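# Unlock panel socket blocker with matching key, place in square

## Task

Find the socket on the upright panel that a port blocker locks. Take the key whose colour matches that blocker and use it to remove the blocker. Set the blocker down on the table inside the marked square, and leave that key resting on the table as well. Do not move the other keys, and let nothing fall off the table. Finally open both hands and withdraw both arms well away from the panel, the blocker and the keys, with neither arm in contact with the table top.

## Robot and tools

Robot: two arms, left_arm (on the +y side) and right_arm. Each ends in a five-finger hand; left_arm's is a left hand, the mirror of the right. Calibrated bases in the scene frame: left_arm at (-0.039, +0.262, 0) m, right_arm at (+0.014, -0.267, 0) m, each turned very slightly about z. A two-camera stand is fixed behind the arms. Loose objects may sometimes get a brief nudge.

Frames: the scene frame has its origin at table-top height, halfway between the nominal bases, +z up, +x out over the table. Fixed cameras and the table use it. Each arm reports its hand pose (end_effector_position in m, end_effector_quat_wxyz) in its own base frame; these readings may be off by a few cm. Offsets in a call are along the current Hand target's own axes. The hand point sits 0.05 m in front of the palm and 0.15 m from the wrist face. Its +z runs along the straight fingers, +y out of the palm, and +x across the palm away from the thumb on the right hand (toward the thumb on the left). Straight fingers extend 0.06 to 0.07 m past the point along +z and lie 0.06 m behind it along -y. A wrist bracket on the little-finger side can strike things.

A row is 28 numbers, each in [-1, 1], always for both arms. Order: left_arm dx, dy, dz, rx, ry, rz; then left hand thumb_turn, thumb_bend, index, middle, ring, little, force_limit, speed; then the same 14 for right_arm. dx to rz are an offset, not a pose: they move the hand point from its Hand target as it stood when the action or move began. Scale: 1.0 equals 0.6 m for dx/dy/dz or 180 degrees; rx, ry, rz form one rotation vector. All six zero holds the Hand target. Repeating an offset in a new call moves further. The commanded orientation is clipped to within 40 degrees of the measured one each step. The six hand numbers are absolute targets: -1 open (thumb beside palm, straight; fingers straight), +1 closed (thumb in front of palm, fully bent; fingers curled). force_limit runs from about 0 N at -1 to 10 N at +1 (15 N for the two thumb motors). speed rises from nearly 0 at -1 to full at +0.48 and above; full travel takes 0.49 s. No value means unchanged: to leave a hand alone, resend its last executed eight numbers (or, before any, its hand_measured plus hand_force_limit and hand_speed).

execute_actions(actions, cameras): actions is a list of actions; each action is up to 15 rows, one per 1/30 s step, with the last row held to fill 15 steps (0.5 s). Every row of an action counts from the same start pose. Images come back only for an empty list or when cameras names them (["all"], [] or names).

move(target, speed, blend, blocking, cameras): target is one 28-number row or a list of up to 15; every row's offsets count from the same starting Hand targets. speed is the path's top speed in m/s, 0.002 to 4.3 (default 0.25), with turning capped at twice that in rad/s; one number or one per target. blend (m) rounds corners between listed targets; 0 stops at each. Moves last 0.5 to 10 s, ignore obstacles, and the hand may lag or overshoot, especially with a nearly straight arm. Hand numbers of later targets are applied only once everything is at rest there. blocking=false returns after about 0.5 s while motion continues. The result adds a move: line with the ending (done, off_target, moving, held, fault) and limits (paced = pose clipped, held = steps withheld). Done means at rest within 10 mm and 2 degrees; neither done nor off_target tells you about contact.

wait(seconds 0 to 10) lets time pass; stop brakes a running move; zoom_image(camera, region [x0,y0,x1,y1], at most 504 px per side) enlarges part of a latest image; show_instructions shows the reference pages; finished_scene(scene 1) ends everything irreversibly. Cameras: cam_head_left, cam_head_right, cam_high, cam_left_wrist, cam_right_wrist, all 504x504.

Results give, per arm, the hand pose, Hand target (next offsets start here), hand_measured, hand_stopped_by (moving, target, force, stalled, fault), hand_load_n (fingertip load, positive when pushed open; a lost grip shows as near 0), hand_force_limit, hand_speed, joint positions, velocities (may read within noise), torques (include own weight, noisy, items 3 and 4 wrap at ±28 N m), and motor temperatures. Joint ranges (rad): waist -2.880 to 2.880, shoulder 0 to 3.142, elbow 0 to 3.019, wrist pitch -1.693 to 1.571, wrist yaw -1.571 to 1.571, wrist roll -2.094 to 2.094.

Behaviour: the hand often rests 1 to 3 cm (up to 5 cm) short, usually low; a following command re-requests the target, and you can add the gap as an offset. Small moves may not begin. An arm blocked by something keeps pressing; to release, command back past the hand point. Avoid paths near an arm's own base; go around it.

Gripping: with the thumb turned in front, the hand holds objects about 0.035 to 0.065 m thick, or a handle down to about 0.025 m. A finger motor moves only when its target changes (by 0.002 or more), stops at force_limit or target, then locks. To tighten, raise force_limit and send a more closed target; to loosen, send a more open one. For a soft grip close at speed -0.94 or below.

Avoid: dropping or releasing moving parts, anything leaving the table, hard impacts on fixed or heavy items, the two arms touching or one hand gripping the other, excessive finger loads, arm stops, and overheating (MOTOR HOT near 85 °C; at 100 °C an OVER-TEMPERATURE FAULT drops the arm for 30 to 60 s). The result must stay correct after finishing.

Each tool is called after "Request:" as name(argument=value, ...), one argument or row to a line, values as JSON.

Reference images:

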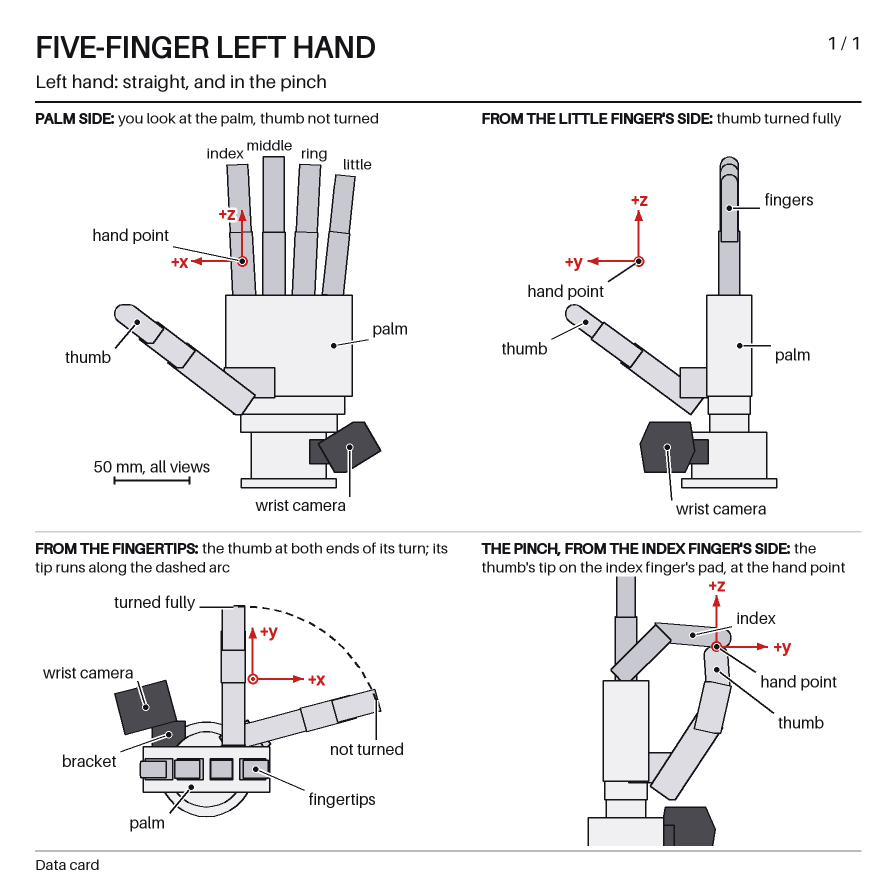

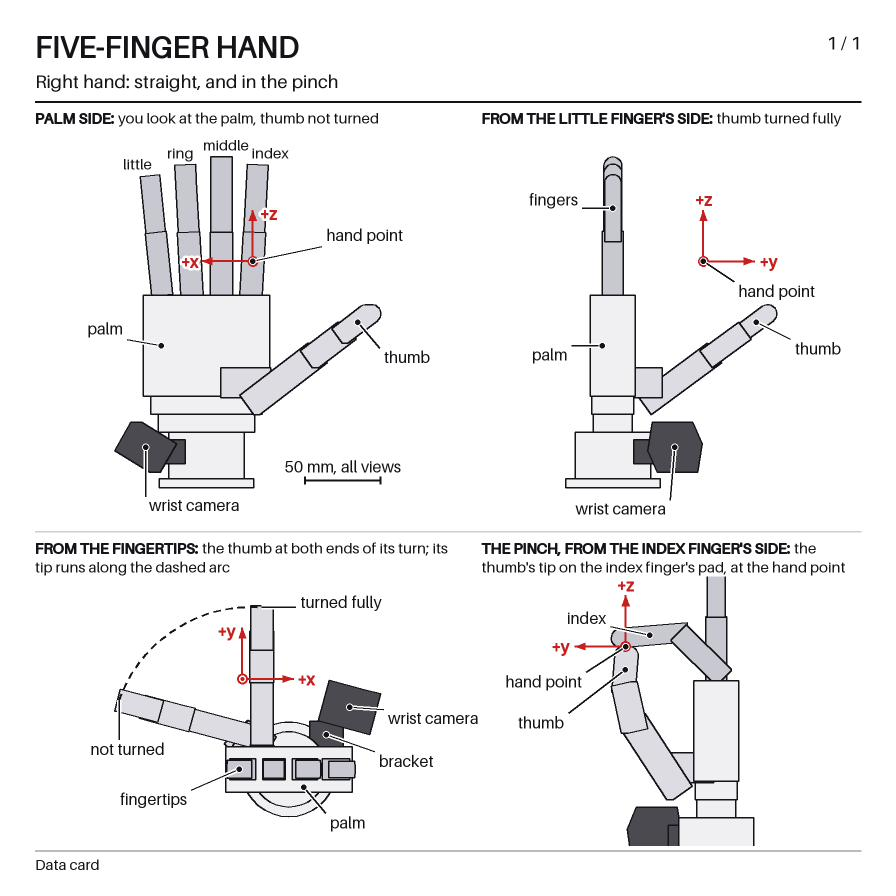

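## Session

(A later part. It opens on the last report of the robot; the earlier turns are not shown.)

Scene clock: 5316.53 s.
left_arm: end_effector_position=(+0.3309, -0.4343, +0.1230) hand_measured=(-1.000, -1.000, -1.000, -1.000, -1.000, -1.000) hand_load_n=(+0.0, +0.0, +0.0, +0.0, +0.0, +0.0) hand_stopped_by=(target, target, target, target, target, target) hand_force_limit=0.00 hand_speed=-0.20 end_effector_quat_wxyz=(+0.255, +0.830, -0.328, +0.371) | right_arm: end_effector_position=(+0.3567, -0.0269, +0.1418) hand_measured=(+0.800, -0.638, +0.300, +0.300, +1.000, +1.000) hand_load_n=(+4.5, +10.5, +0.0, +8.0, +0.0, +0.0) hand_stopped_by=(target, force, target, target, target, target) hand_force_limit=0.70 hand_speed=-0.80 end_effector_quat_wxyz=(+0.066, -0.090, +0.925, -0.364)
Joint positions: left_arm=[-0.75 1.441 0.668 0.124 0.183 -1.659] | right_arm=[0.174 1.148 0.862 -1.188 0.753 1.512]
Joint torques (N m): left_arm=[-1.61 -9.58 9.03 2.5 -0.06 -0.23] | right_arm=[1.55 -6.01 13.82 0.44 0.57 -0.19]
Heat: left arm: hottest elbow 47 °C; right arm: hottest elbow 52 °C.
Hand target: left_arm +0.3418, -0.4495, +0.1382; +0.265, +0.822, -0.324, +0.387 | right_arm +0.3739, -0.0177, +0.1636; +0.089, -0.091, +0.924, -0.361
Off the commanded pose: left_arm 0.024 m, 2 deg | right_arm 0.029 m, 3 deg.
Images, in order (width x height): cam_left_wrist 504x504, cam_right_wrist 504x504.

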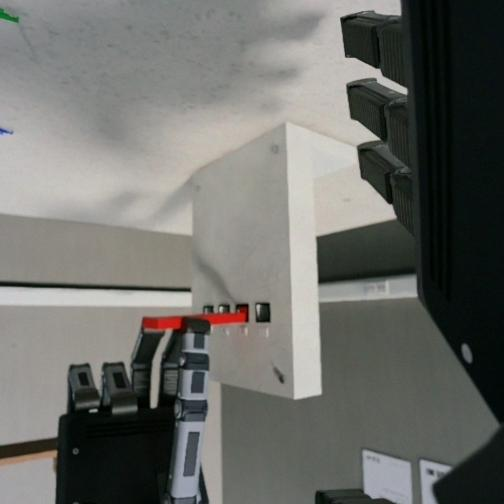

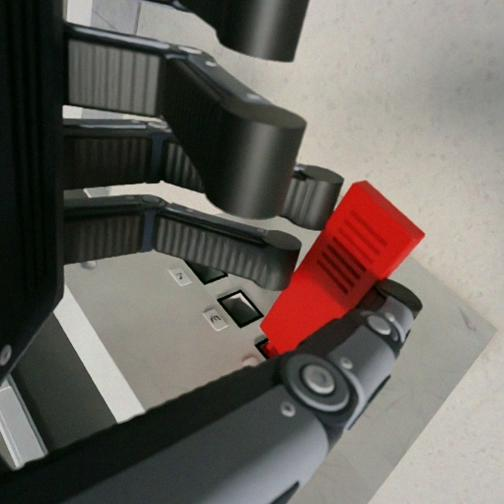

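Request:
execute_actions(
  actions=[
    [[0,0,0,0,0,0,-1,-1,-1,-1,-1,-1,0,-0.2,-0.000828,-0.00034,-0.000562,0.000058,-0.000339,0.000092,0.8,-0.4,0.3,0.3,1,1,0.7,-0.8]],
  ],
  cameras=["cam_right_wrist","cam_left_wrist"],
)

Request:
zoom_image(
  camera="cam_right_wrist",
  region=[258, 338, 278, 358],
)

Request:
zoom_image(
  camera="cam_left_wrist",
  region=[232, 302, 252, 322],
)

Scene clock: 5337.03 s.
left_arm: end_effector_position=(+0.3309, -0.4343, +0.1230) hand_measured=(-1.000, -1.000, -1.000, -1.000, -1.000, -1.000) hand_load_n=(+0.0, +0.0, +0.0, +0.0, +0.0, +0.0) hand_stopped_by=(target, target, target, target, target, target) hand_force_limit=0.00 hand_speed=-0.20 end_effector_quat_wxyz=(+0.255, +0.830, -0.328, +0.371) | right_arm: end_effector_position=(+0.3567, -0.0268, +0.1418) hand_measured=(+0.800, -0.638, +0.300, +0.300, +1.000, +1.000) hand_load_n=(+4.0, +10.0, +0.0, +8.0, +0.0, +0.0) hand_stopped_by=(target, force, target, target, target, target) hand_force_limit=0.70 hand_speed=-0.80 end_effector_quat_wxyz=(+0.066, -0.090, +0.925, -0.364)
Joint positions: left_arm=[-0.75 1.441 0.668 0.124 0.183 -1.659] | right_arm=[0.174 1.148 0.862 -1.188 0.753 1.512]
Joint torques (N m): left_arm=[-1.61 -9.58 9.06 2.51 -0.07 -0.23] | right_arm=[0.85 -5.71 13.9 0.54 0.59 -0.15]
Heat: left arm: hottest elbow 47 °C; right arm: hottest elbow 52 °C.
Hand target: left_arm +0.3418, -0.4495, +0.1382; +0.265, +0.822, -0.324, +0.387 | right_arm +0.3743, -0.0175, +0.1640; +0.090, -0.091, +0.924, -0.361
Off the commanded pose: left_arm 0.024 m, 2 deg | right_arm 0.030 m, 3 deg.
Images, in order (width x height): cam_left_wrist 504x504, cam_right_wrist 504x504.

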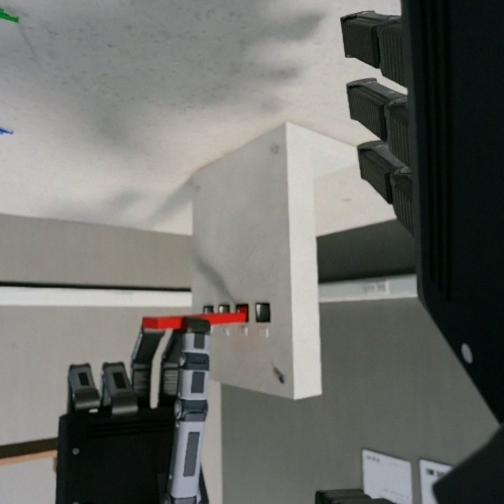

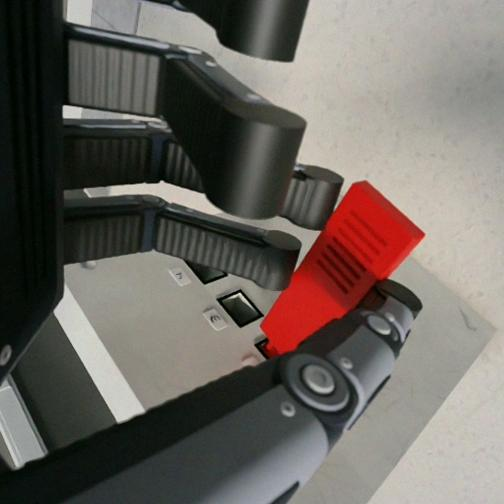

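Scaled by 25.200 from the camera's 504x504 image, which has a finer 720x720 frame.

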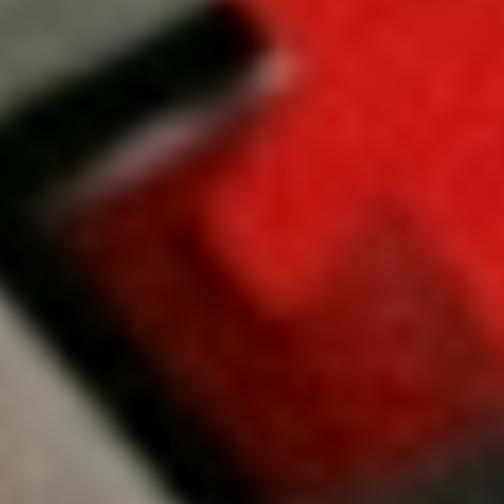

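Scaled by 25.200 from the camera's 504x504 image, which has a finer 720x720 frame.

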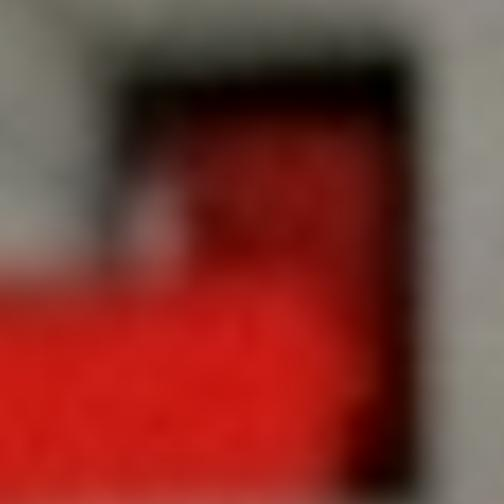

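Request:
execute_actions(
  actions=[
    [[0,0,0,0,0,0,-1,-1,-1,-1,-1,-1,0,-0.2,-0.000741,-0.000564,-0.000362,0.000074,-0.00023,0.000207,0.8,-0.4,0.3,0.3,1,1,0.7,-0.8]],
  ],
  cameras=["cam_right_wrist","cam_left_wrist"],
)

Request:
zoom_image(
  camera="cam_right_wrist",
  region=[258, 338, 278, 358],
)

Request:
zoom_image(
  camera="cam_left_wrist",
  region=[232, 302, 252, 322],
)

Scene clock: 5342.30 s.
left_arm: end_effector_position=(+0.3309, -0.4343, +0.1230) hand_measured=(-1.000, -1.000, -1.000, -1.000, -1.000, -1.000) hand_load_n=(+0.0, -0.5, -0.5, +0.0, +0.0, +0.0) hand_stopped_by=(target, target, target, target, target, target) hand_force_limit=0.00 hand_speed=-0.20 end_effector_quat_wxyz=(+0.255, +0.830, -0.328, +0.371) | right_arm: end_effector_position=(+0.3567, -0.0268, +0.1418) hand_measured=(+0.800, -0.638, +0.300, +0.300, +1.000, +1.000) hand_load_n=(+4.0, +10.5, +0.5, +8.0, +0.0, +0.0) hand_stopped_by=(target, force, target, target, target, target) hand_force_limit=0.70 hand_speed=-0.80 end_effector_quat_wxyz=(+0.066, -0.090, +0.925, -0.364)
Joint positions: left_arm=[-0.75 1.441 0.668 0.124 0.183 -1.659] | right_arm=[0.174 1.148 0.862 -1.188 0.753 1.512]
Joint torques (N m): left_arm=[-1.67 -9.58 9.03 2.51 -0.07 -0.23] | right_arm=[1.44 -6.01 14.13 0.51 0.59 -0.15]
Heat: left arm: hottest elbow 47 °C; right arm: hottest elbow 52 °C.
Hand target: left_arm +0.3418, -0.4495, +0.1382; +0.265, +0.822, -0.324, +0.387 | right_arm +0.3747, -0.0175, +0.1644; +0.090, -0.091, +0.924, -0.362
Off the commanded pose: left_arm 0.024 m, 2 deg | right_arm 0.030 m, 3 deg.
Images, in order (width x height): cam_left_wrist 504x504, cam_right_wrist 504x504.

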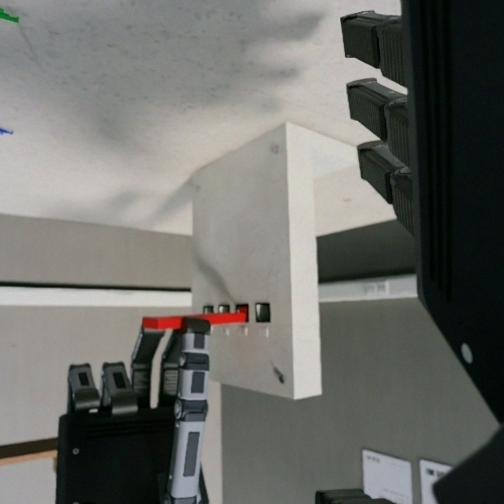

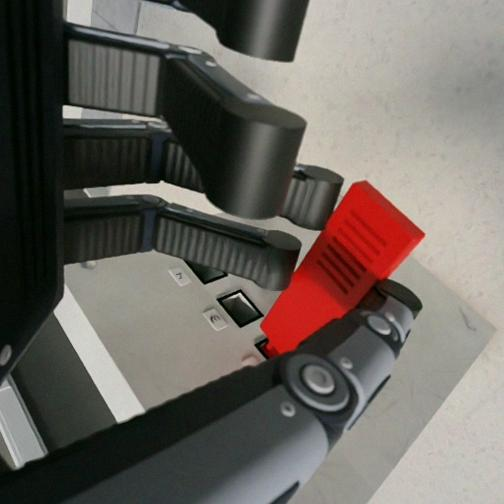

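Scaled by 25.200 from the camera's 504x504 image, which has a finer 720x720 frame.

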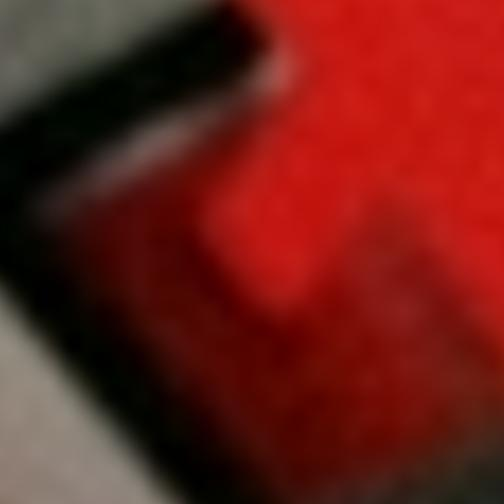

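Scaled by 25.200 from the camera's 504x504 image, which has a finer 720x720 frame.

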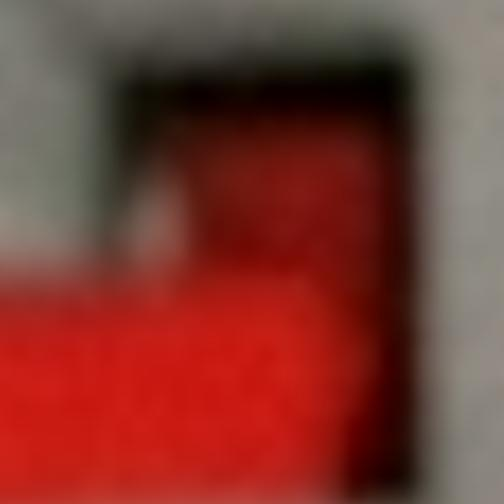

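Request:
execute_actions(
  actions=[
    [[0,0,0,0,0,0,-1,-1,-1,-1,-1,-1,0,-0.2,-0.001482,-0.001127,-0.000724,0.000148,-0.00046,0.000414,0.8,-0.4,0.3,0.3,1,1,0.7,-0.8]],
  ],
  cameras=["cam_right_wrist","cam_left_wrist"],
)

Request:
zoom_image(
  camera="cam_right_wrist",
  region=[258, 338, 278, 358],
)

Request:
zoom_image(
  camera="cam_left_wrist",
  region=[232, 302, 252, 322],
)

Scene clock: 5346.63 s.
left_arm: end_effector_position=(+0.3309, -0.4343, +0.1230) hand_measured=(-1.000, -1.000, -1.000, -1.000, -1.000, -1.000) hand_load_n=(+0.0, +0.0, +0.0, +0.0, +0.0, +0.0) hand_stopped_by=(target, target, target, target, target, target) hand_force_limit=0.00 hand_speed=-0.20 end_effector_quat_wxyz=(+0.255, +0.830, -0.328, +0.371) | right_arm: end_effector_position=(+0.3567, -0.0268, +0.1418) hand_measured=(+0.800, -0.638, +0.300, +0.300, +1.000, +1.000) hand_load_n=(+4.0, +10.5, +0.0, +8.0, +0.5, +0.0) hand_stopped_by=(target, force, target, target, target, target) hand_force_limit=0.70 hand_speed=-0.80 end_effector_quat_wxyz=(+0.066, -0.090, +0.925, -0.364)
Joint positions: left_arm=[-0.75 1.441 0.668 0.124 0.183 -1.659] | right_arm=[0.174 1.148 0.862 -1.188 0.753 1.512]
Joint torques (N m): left_arm=[-1.55 -9.64 9.02 2.5 -0.08 -0.22] | right_arm=[1.79 -5.77 14.02 0.36 0.6 -0.15]
Heat: left arm: hottest elbow 47 °C; right arm: hottest elbow 52 °C.
Hand target: left_arm +0.3418, -0.4495, +0.1382; +0.265, +0.822, -0.324, +0.387 | right_arm +0.3756, -0.0175, +0.1653; +0.091, -0.091, +0.923, -0.362
Off the commanded pose: left_arm 0.024 m, 2 deg | right_arm 0.032 m, 3 deg.
Images, in order (width x height): cam_left_wrist 504x504, cam_right_wrist 504x504.

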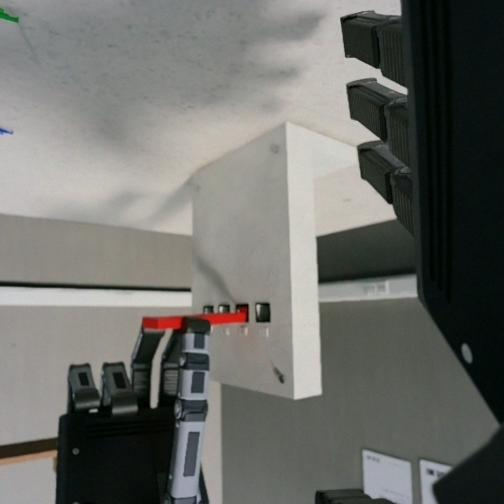

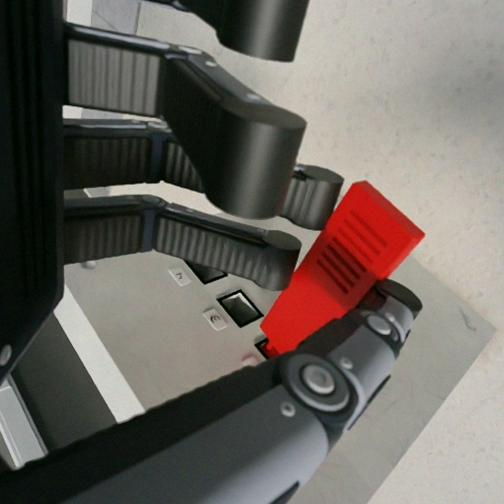

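Scaled by 25.200 from the camera's 504x504 image, which has a finer 720x720 frame.

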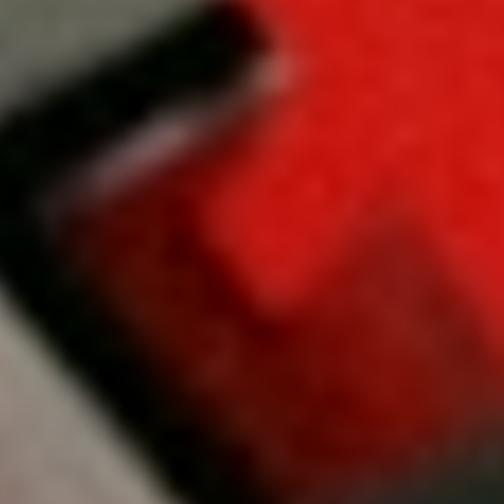

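Scaled by 25.200 from the camera's 504x504 image, which has a finer 720x720 frame.

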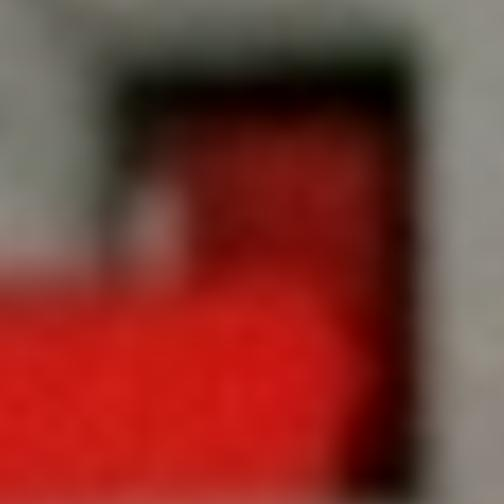

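Request:
execute_actions(
  actions=[
    [[0,0,0,0,0,0,-1,-1,-1,-1,-1,-1,0,-0.2,-0.002223,-0.001691,-0.001086,0.000222,-0.00069,0.000621,0.8,-0.4,0.3,0.3,1,1,0.7,-0.8]],
  ],
  cameras=["cam_right_wrist","cam_left_wrist"],
)

Request:
zoom_image(
  camera="cam_right_wrist",
  region=[258, 338, 278, 358],
)

Request:
zoom_image(
  camera="cam_left_wrist",
  region=[232, 302, 252, 322],
)

Scene clock: 5351.10 s.
left_arm: end_effector_position=(+0.3309, -0.4343, +0.1230) hand_measured=(-1.000, -1.000, -1.000, -1.000, -1.000, -1.000) hand_load_n=(+0.0, +0.0, +0.0, +0.0, +0.0, +0.0) hand_stopped_by=(target, target, target, target, target, target) hand_force_limit=0.00 hand_speed=-0.20 end_effector_quat_wxyz=(+0.255, +0.830, -0.328, +0.371) | right_arm: end_effector_position=(+0.3574, -0.0266, +0.1428) hand_measured=(+0.800, -0.638, +0.300, +0.300, +1.000, +1.000) hand_load_n=(+4.0, +10.5, +0.0, +7.5, +0.0, +0.0) hand_stopped_by=(target, force, target, target, target, target) hand_force_limit=0.70 hand_speed=-0.80 end_effector_quat_wxyz=(+0.067, -0.090, +0.925, -0.364)
Joint positions: left_arm=[-0.75 1.441 0.668 0.124 0.183 -1.659] | right_arm=[0.174 1.148 0.864 -1.189 0.753 1.511]
Joint torques (N m): left_arm=[-1.55 -9.7 9.06 2.5 -0.07 -0.23] | right_arm=[1.73 -5.66 14.24 0.51 0.71 -0.09]
Heat: left arm: hottest elbow 47 °C; right arm: hottest elbow 52 °C.
Hand target: left_arm +0.3418, -0.4495, +0.1382; +0.265, +0.822, -0.324, +0.387 | right_arm +0.3768, -0.0175, +0.1666; +0.093, -0.090, +0.923, -0.362
Off the commanded pose: left_arm 0.024 m, 2 deg | right_arm 0.032 m, 3 deg.
Images, in order (width x height): cam_left_wrist 504x504, cam_right_wrist 504x504.

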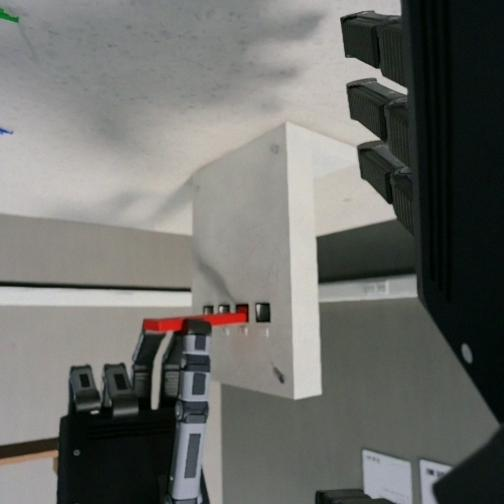

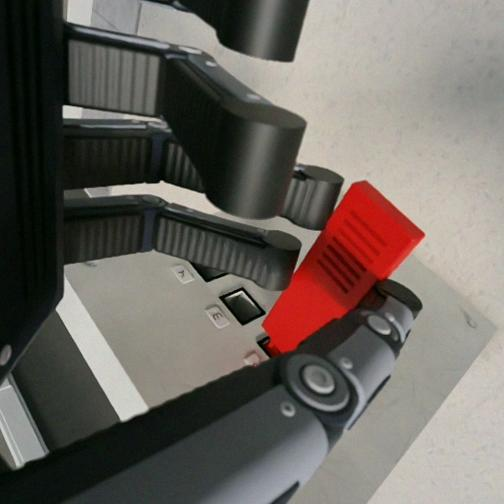

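Scaled by 25.200 from the camera's 504x504 image, which has a finer 720x720 frame.

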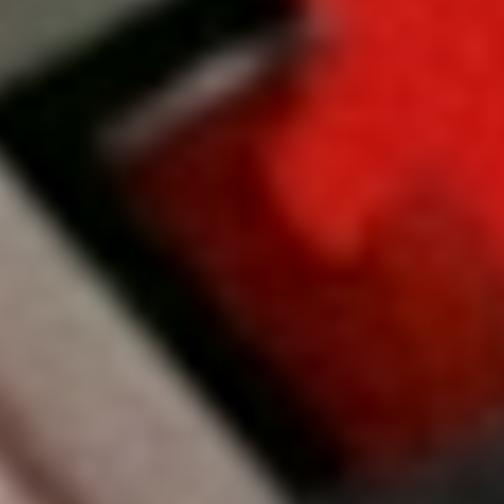

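Scaled by 25.200 from the camera's 504x504 image, which has a finer 720x720 frame.

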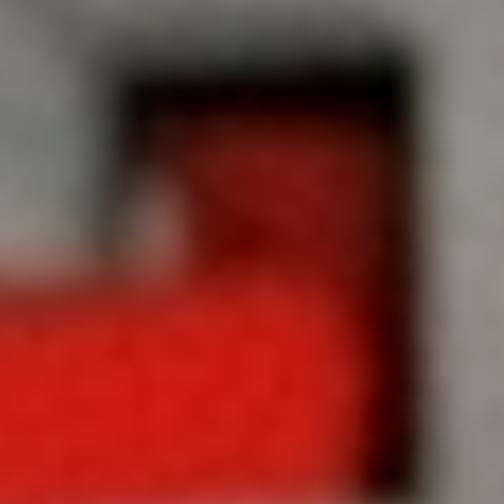

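Request:
zoom_image(
  camera="cam_right_wrist",
  region=[260, 338, 276, 354],
)

Request:
zoom_image(
  camera="cam_right_wrist",
  region=[255, 330, 285, 360],
)

Scaled by 31.500 from the camera's 504x504 image, which has a finer 720x720 frame.

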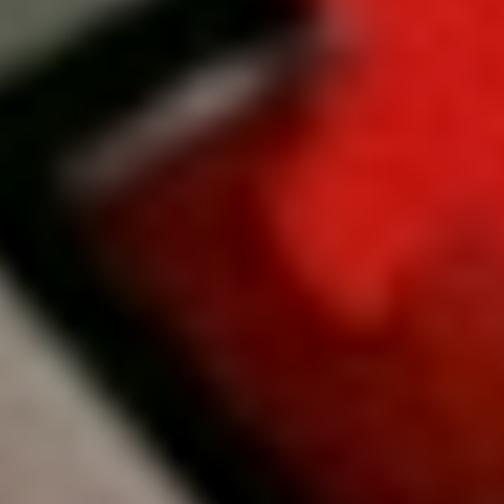

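Scaled by 16.800 from the camera's 504x504 image, which has a finer 720x720 frame.

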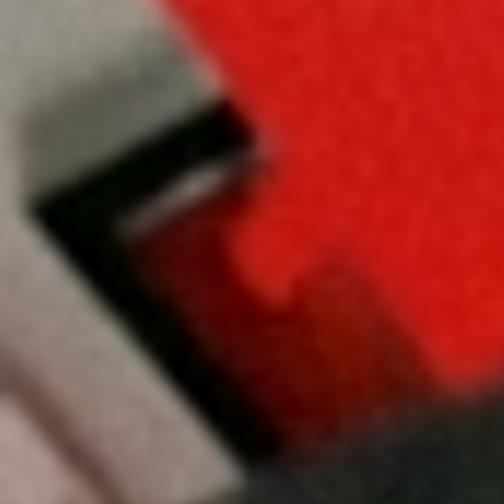

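Request:
zoom_image(
  camera="cam_right_wrist",
  region=[210, 270, 310, 370],
)

Request:
zoom_image(
  camera="cam_left_wrist",
  region=[190, 290, 260, 360],
)

Scaled by 5.040 from the camera's 504x504 image, which has a finer 720x720 frame.

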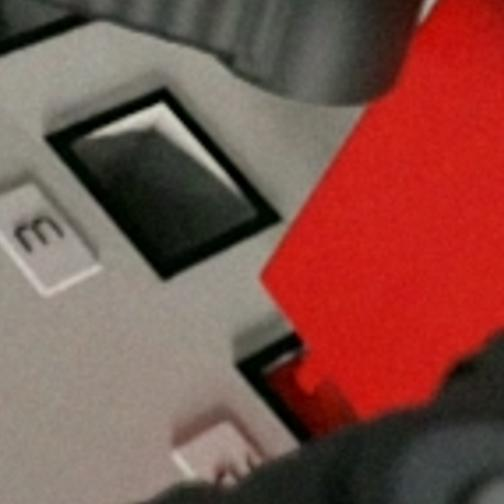

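Scaled by 7.200 from the camera's 504x504 image, which has a finer 720x720 frame.

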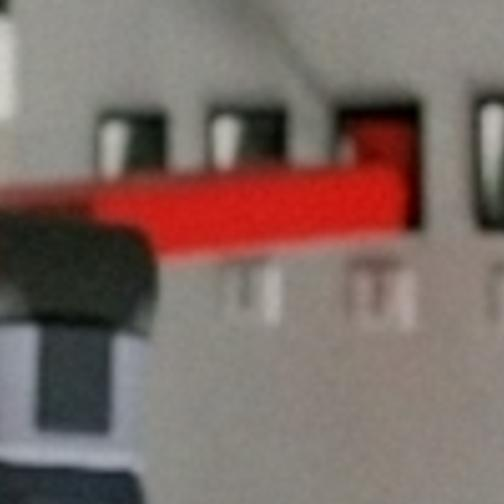

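Request:
zoom_image(
  camera="cam_right_wrist",
  region=[250, 315, 290, 355],
)

Scaled by 12.600 from the camera's 504x504 image, which has a finer 720x720 frame.

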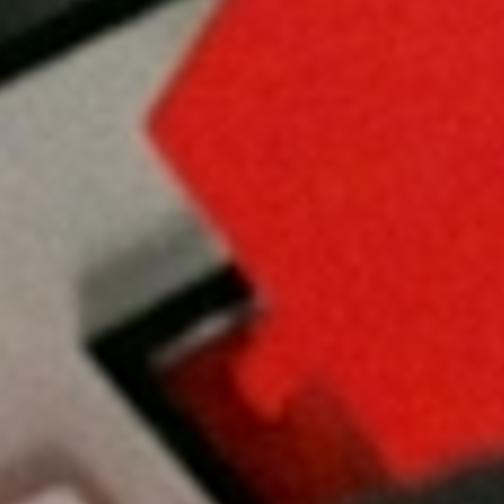

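Request:
zoom_image(
  camera="cam_left_wrist",
  region=[222, 304, 250, 332],
)

Request:
zoom_image(
  camera="cam_left_wrist",
  region=[140, 300, 240, 340],
)

Scaled by 18.000 from the camera's 504x504 image, which has a finer 720x720 frame.

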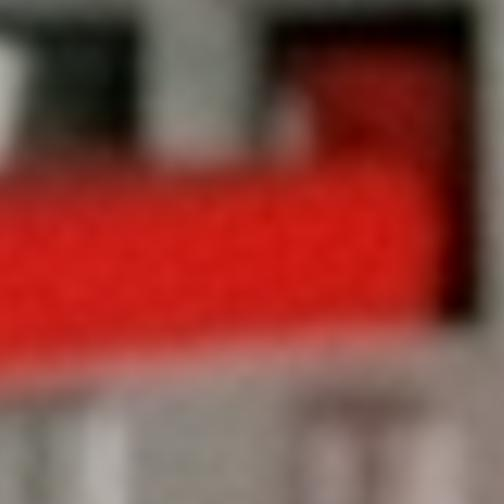

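Scaled by 5.040 from the camera's 504x504 image, which has a finer 720x720 frame.

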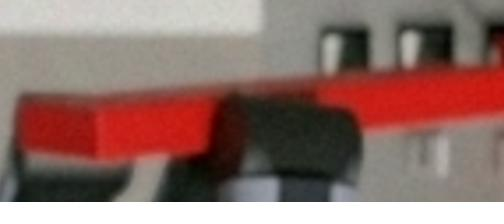

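Request:
execute_actions(
  actions=[
    [[0,0,0,0,0,0,-1,-1,-1,-1,-1,-1,0,-0.2,0.002592,-0.000139,-0.001083,-0.000699,0.00216,-0.001949,0.8,-0.4,0.3,0.3,1,1,0.7,-0.8]],
  ],
  cameras=["cam_right_wrist","cam_left_wrist"],
)

Request:
zoom_image(
  camera="cam_right_wrist",
  region=[250, 325, 290, 365],
)

Request:
zoom_image(
  camera="cam_left_wrist",
  region=[222, 304, 250, 332],
)

Scene clock: 5477.07 s.
left_arm: end_effector_position=(+0.3309, -0.4343, +0.1230) hand_measured=(-1.000, -1.000, -1.000, -1.000, -1.000, -1.000) hand_load_n=(+0.0, +0.0, +0.0, +0.0, +0.0, +0.0) hand_stopped_by=(target, target, target, target, target, target) hand_force_limit=0.00 hand_speed=-0.20 end_effector_quat_wxyz=(+0.255, +0.830, -0.328, +0.371) | right_arm: end_effector_position=(+0.3575, -0.0265, +0.1449) hand_measured=(+0.800, -0.638, +0.300, +0.300, +1.000, +1.000) hand_load_n=(+4.0, +10.5, +0.0, +8.0, +0.0, +0.0) hand_stopped_by=(target, force, target, target, target, target) hand_force_limit=0.70 hand_speed=-0.80 end_effector_quat_wxyz=(+0.066, -0.091, +0.925, -0.364)
Joint positions: left_arm=[-0.75 1.441 0.668 0.124 0.183 -1.659] | right_arm=[0.174 1.148 0.87 -1.197 0.753 1.511]
Joint torques (N m): left_arm=[-1.67 -9.58 9.05 2.5 -0.08 -0.23] | right_arm=[1.49 -5.01 14.19 0.53 0.58 -0.17]
Heat: left arm: hottest elbow 48 °C; right arm: hottest elbow 53 °C.
Hand target: left_arm +0.3418, -0.4495, +0.1382; +0.265, +0.822, -0.324, +0.387 | right_arm +0.3752, -0.0175, +0.1670; +0.088, -0.092, +0.924, -0.361
Off the commanded pose: left_arm 0.024 m, 2 deg | right_arm 0.030 m, 3 deg.
Images, in order (width x height): cam_left_wrist 504x504, cam_right_wrist 504x504.

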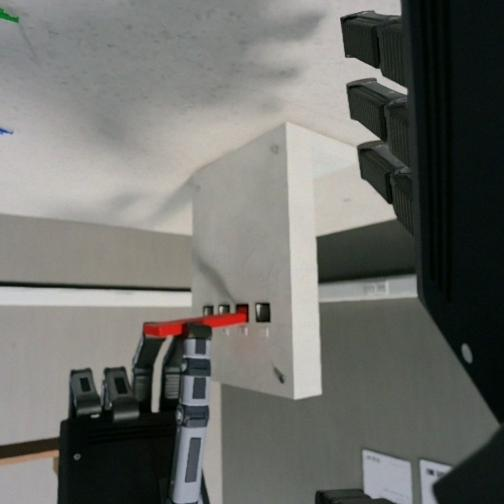

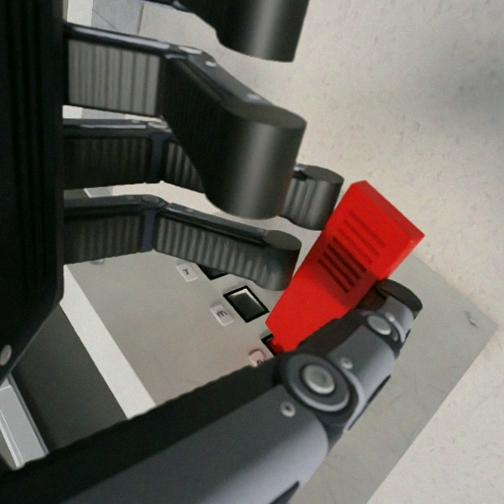

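Scaled by 12.600 from the camera's 504x504 image, which has a finer 720x720 frame.

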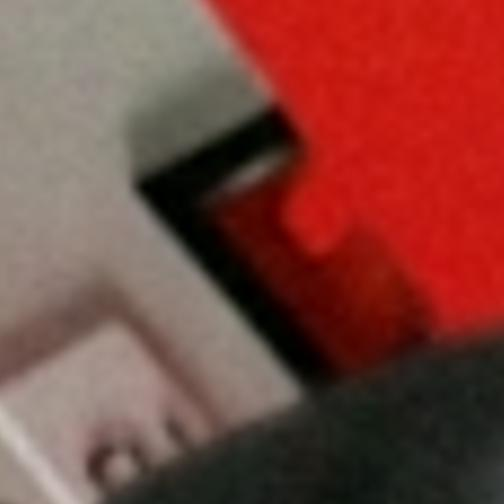

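Scaled by 18.000 from the camera's 504x504 image, which has a finer 720x720 frame.

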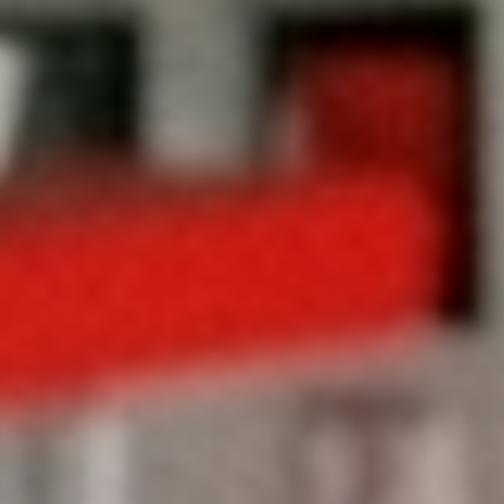

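Request:
execute_actions(
  actions=[
    [[0,0,0,0,0,0,-1,-1,-1,-1,-1,-1,0,-0.2,0.002032,0.002589,0.002147,-0.000476,0.002539,-0.002333,0.8,-0.4,0.3,0.3,1,1,0.7,-0.8]],
  ],
  cameras=["cam_right_wrist","cam_left_wrist"],
)

Request:
zoom_image(
  camera="cam_left_wrist",
  region=[222, 304, 250, 332],
)

Scene clock: 5489.03 s.
left_arm: end_effector_position=(+0.3309, -0.4343, +0.1230) hand_measured=(-1.000, -1.000, -1.000, -1.000, -1.000, -1.000) hand_load_n=(+0.0, +0.0, +0.0, +0.0, +0.0, +0.0) hand_stopped_by=(target, target, target, target, target, target) hand_force_limit=0.00 hand_speed=-0.20 end_effector_quat_wxyz=(+0.255, +0.830, -0.328, +0.371) | right_arm: end_effector_position=(+0.3560, -0.0267, +0.1445) hand_measured=(+0.800, -0.638, +0.300, +0.300, +1.000, +1.000) hand_load_n=(+4.0, +10.5, +0.0, +7.5, +0.0, +0.0) hand_stopped_by=(target, force, target, target, target, target) hand_force_limit=0.70 hand_speed=-0.80 end_effector_quat_wxyz=(+0.063, -0.092, +0.925, -0.364)
Joint positions: left_arm=[-0.75 1.441 0.668 0.124 0.183 -1.659] | right_arm=[0.174 1.148 0.87 -1.203 0.752 1.511]
Joint torques (N m): left_arm=[-1.61 -9.52 9.05 2.52 -0.07 -0.23] | right_arm=[2.08 -5.66 14.22 0.24 0.59 -0.1]
Heat: left arm: hottest elbow 48 °C; right arm: hottest elbow 52 °C.
Hand target: left_arm +0.3418, -0.4495, +0.1382; +0.265, +0.822, -0.324, +0.387 | right_arm +0.3741, -0.0175, +0.1648; +0.083, -0.094, +0.924, -0.361
Off the commanded pose: left_arm 0.024 m, 2 deg | right_arm 0.029 m, 2 deg.
Images, in order (width x height): cam_left_wrist 504x504, cam_right_wrist 504x504.

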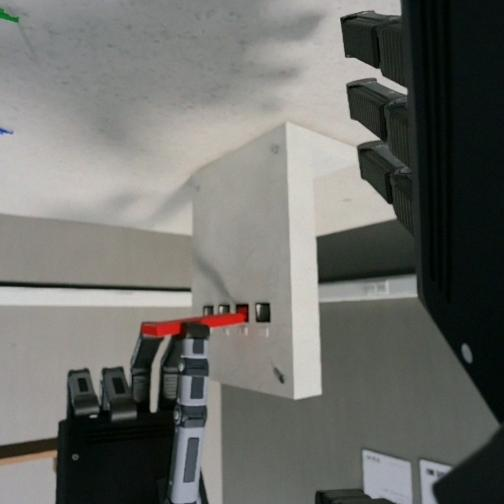

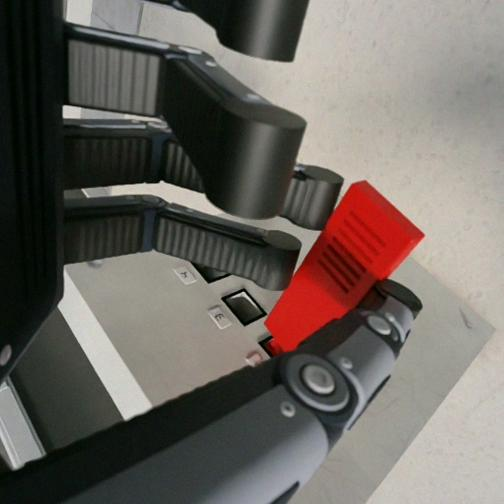

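Scaled by 18.000 from the camera's 504x504 image, which has a finer 720x720 frame.

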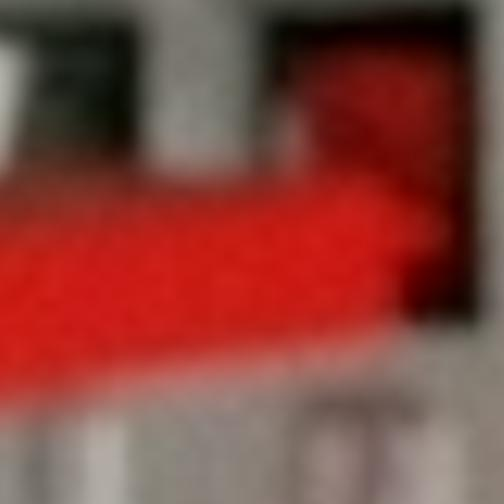

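Request:
execute_actions(
  actions=[
    [[0,0,0,0,0,0,-1,-1,-1,-1,-1,-1,0,-0.2,0.003063,0.002803,0.002015,-0.000699,0.003229,-0.002955,0.8,-0.4,0.3,0.3,1,1,0.7,-0.8]],
  ],
  cameras=["cam_right_wrist","cam_left_wrist"],
)

Request:
zoom_image(
  camera="cam_left_wrist",
  region=[222, 304, 250, 332],
)

Scene clock: 5493.37 s.
left_arm: end_effector_position=(+0.3309, -0.4343, +0.1230) hand_measured=(-1.000, -1.000, -1.000, -1.000, -1.000, -1.000) hand_load_n=(+0.0, +0.0, +0.0, +0.0, +0.0, +0.0) hand_stopped_by=(target, target, target, target, target, target) hand_force_limit=0.00 hand_speed=-0.20 end_effector_quat_wxyz=(+0.255, +0.830, -0.328, +0.371) | right_arm: end_effector_position=(+0.3537, -0.0268, +0.1430) hand_measured=(+0.800, -0.638, +0.300, +0.300, +1.000, +1.000) hand_load_n=(+4.0, +10.0, +0.0, +7.5, +0.0, +0.0) hand_stopped_by=(target, force, target, target, target, target) hand_force_limit=0.70 hand_speed=-0.80 end_effector_quat_wxyz=(+0.057, -0.094, +0.925, -0.364)
Joint positions: left_arm=[-0.75 1.441 0.668 0.124 0.183 -1.659] | right_arm=[0.174 1.151 0.87 -1.212 0.751 1.511]
Joint torques (N m): left_arm=[-1.67 -9.64 9.03 2.47 -0.07 -0.23] | right_arm=[1.73 -5.48 14.02 0.38 0.62 -0.18]
Heat: left arm: hottest elbow 48 °C; right arm: hottest elbow 52 °C.
Hand target: left_arm +0.3418, -0.4495, +0.1382; +0.265, +0.822, -0.324, +0.387 | right_arm +0.3724, -0.0175, +0.1626; +0.077, -0.096, +0.924, -0.361
Off the commanded pose: left_arm 0.024 m, 2 deg | right_arm 0.029 m, 2 deg.
Images, in order (width x height): cam_left_wrist 504x504, cam_right_wrist 504x504.

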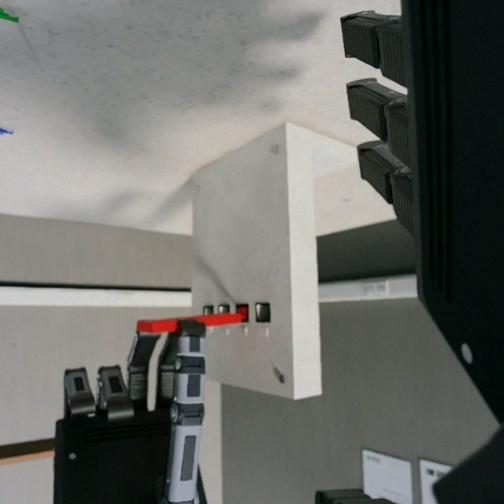

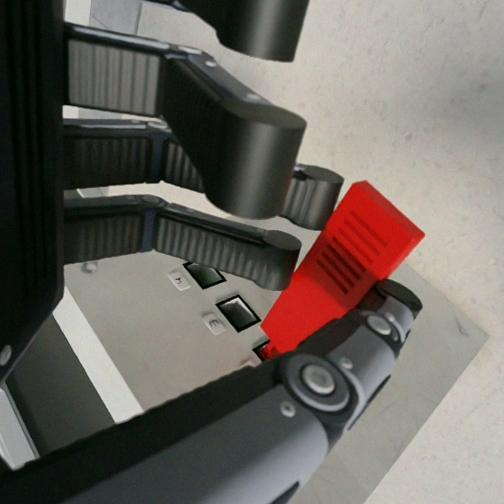

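Scaled by 18.000 from the camera's 504x504 image, which has a finer 720x720 frame.

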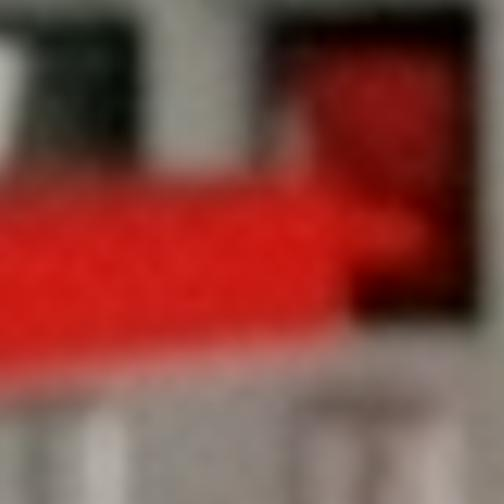

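Request:
zoom_image(
  camera="cam_left_wrist",
  region=[130, 300, 180, 350],
)

Request:
zoom_image(
  camera="cam_left_wrist",
  region=[200, 295, 250, 345],
)

Request:
zoom_image(
  camera="cam_right_wrist",
  region=[240, 310, 300, 370],
)

Scaled by 10.080 from the camera's 504x504 image, which has a finer 720x720 frame.

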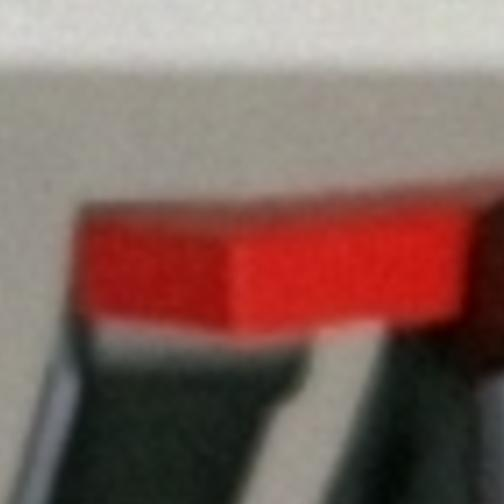

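Scaled by 10.080 from the camera's 504x504 image, which has a finer 720x720 frame.

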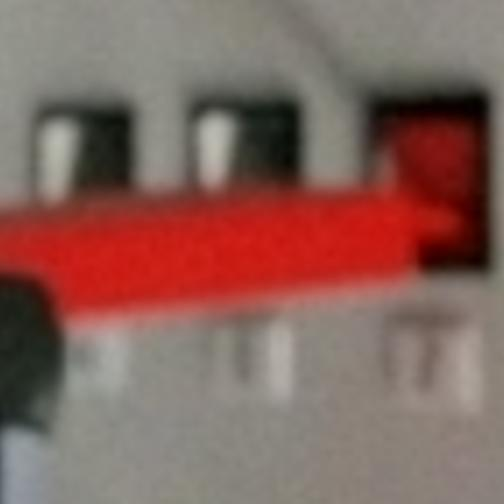

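Scaled by 8.400 from the camera's 504x504 image, which has a finer 720x720 frame.

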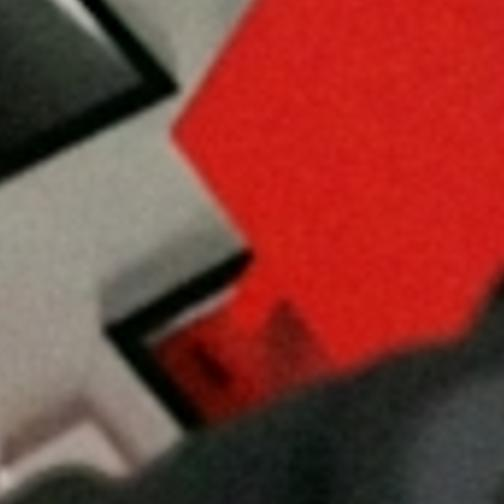

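Request:
zoom_image(
  camera="cam_right_wrist",
  region=[160, 240, 270, 350],
)

Request:
zoom_image(
  camera="cam_right_wrist",
  region=[330, 160, 440, 270],
)

Scaled by 4.582 from the camera's 504x504 image, which has a finer 720x720 frame.

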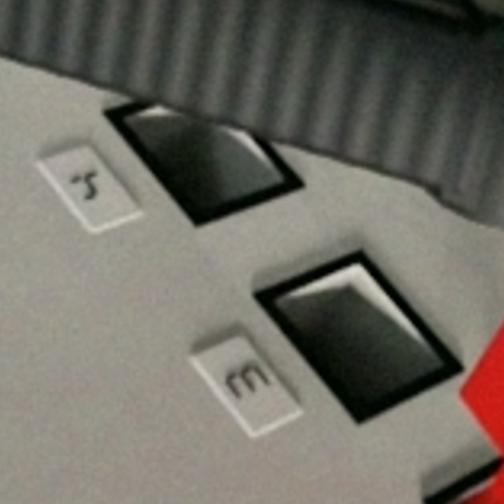

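Scaled by 4.582 from the camera's 504x504 image, which has a finer 720x720 frame.

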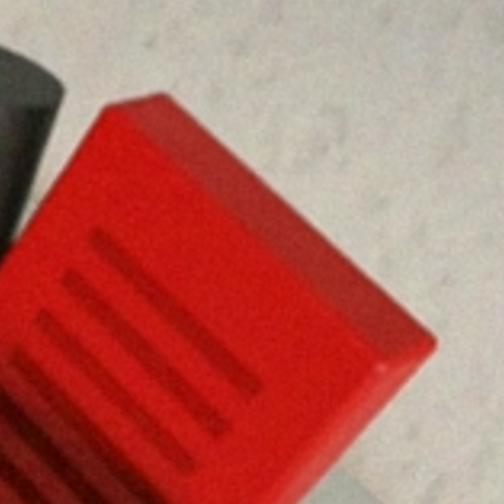

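Request:
zoom_image(
  camera="cam_right_wrist",
  region=[370, 220, 430, 280],
)

Request:
zoom_image(
  camera="cam_right_wrist",
  region=[250, 160, 430, 340],
)

Scaled by 8.400 from the camera's 504x504 image, which has a finer 720x720 frame.

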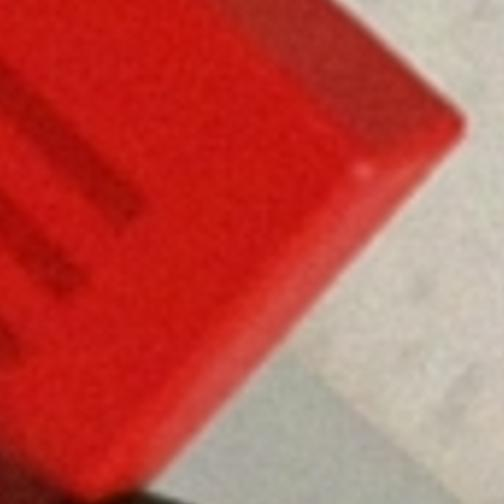

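Scaled by 2.800 from the camera's 504x504 image, which has a finer 720x720 frame.

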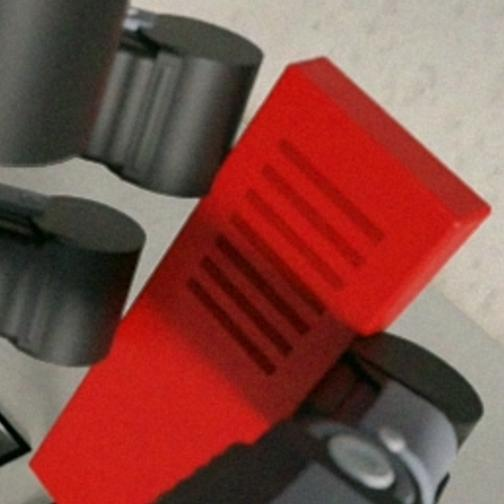

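Request:
zoom_image(
  camera="cam_right_wrist",
  region=[255, 338, 279, 362],
)

Request:
zoom_image(
  camera="cam_left_wrist",
  region=[232, 302, 256, 326],
)

Scaled by 21.000 from the camera's 504x504 image, which has a finer 720x720 frame.

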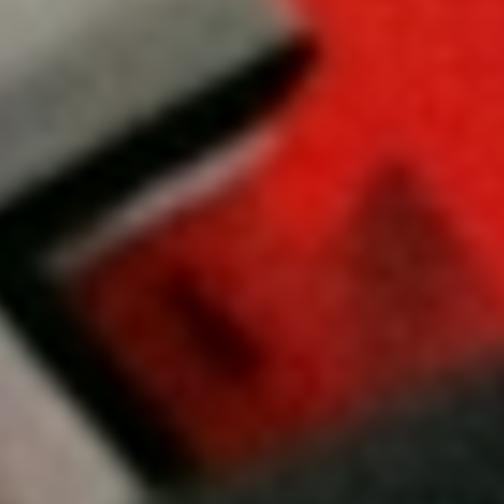

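Scaled by 21.000 from the camera's 504x504 image, which has a finer 720x720 frame.

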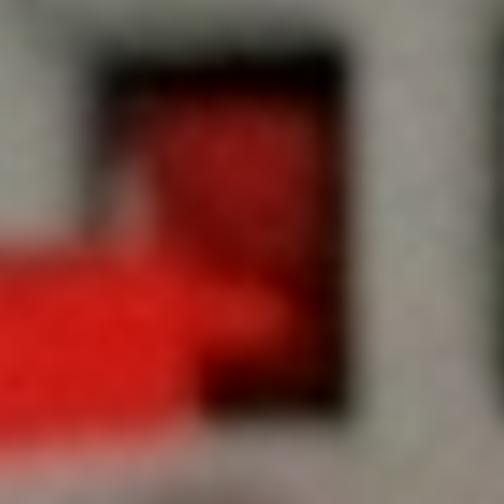

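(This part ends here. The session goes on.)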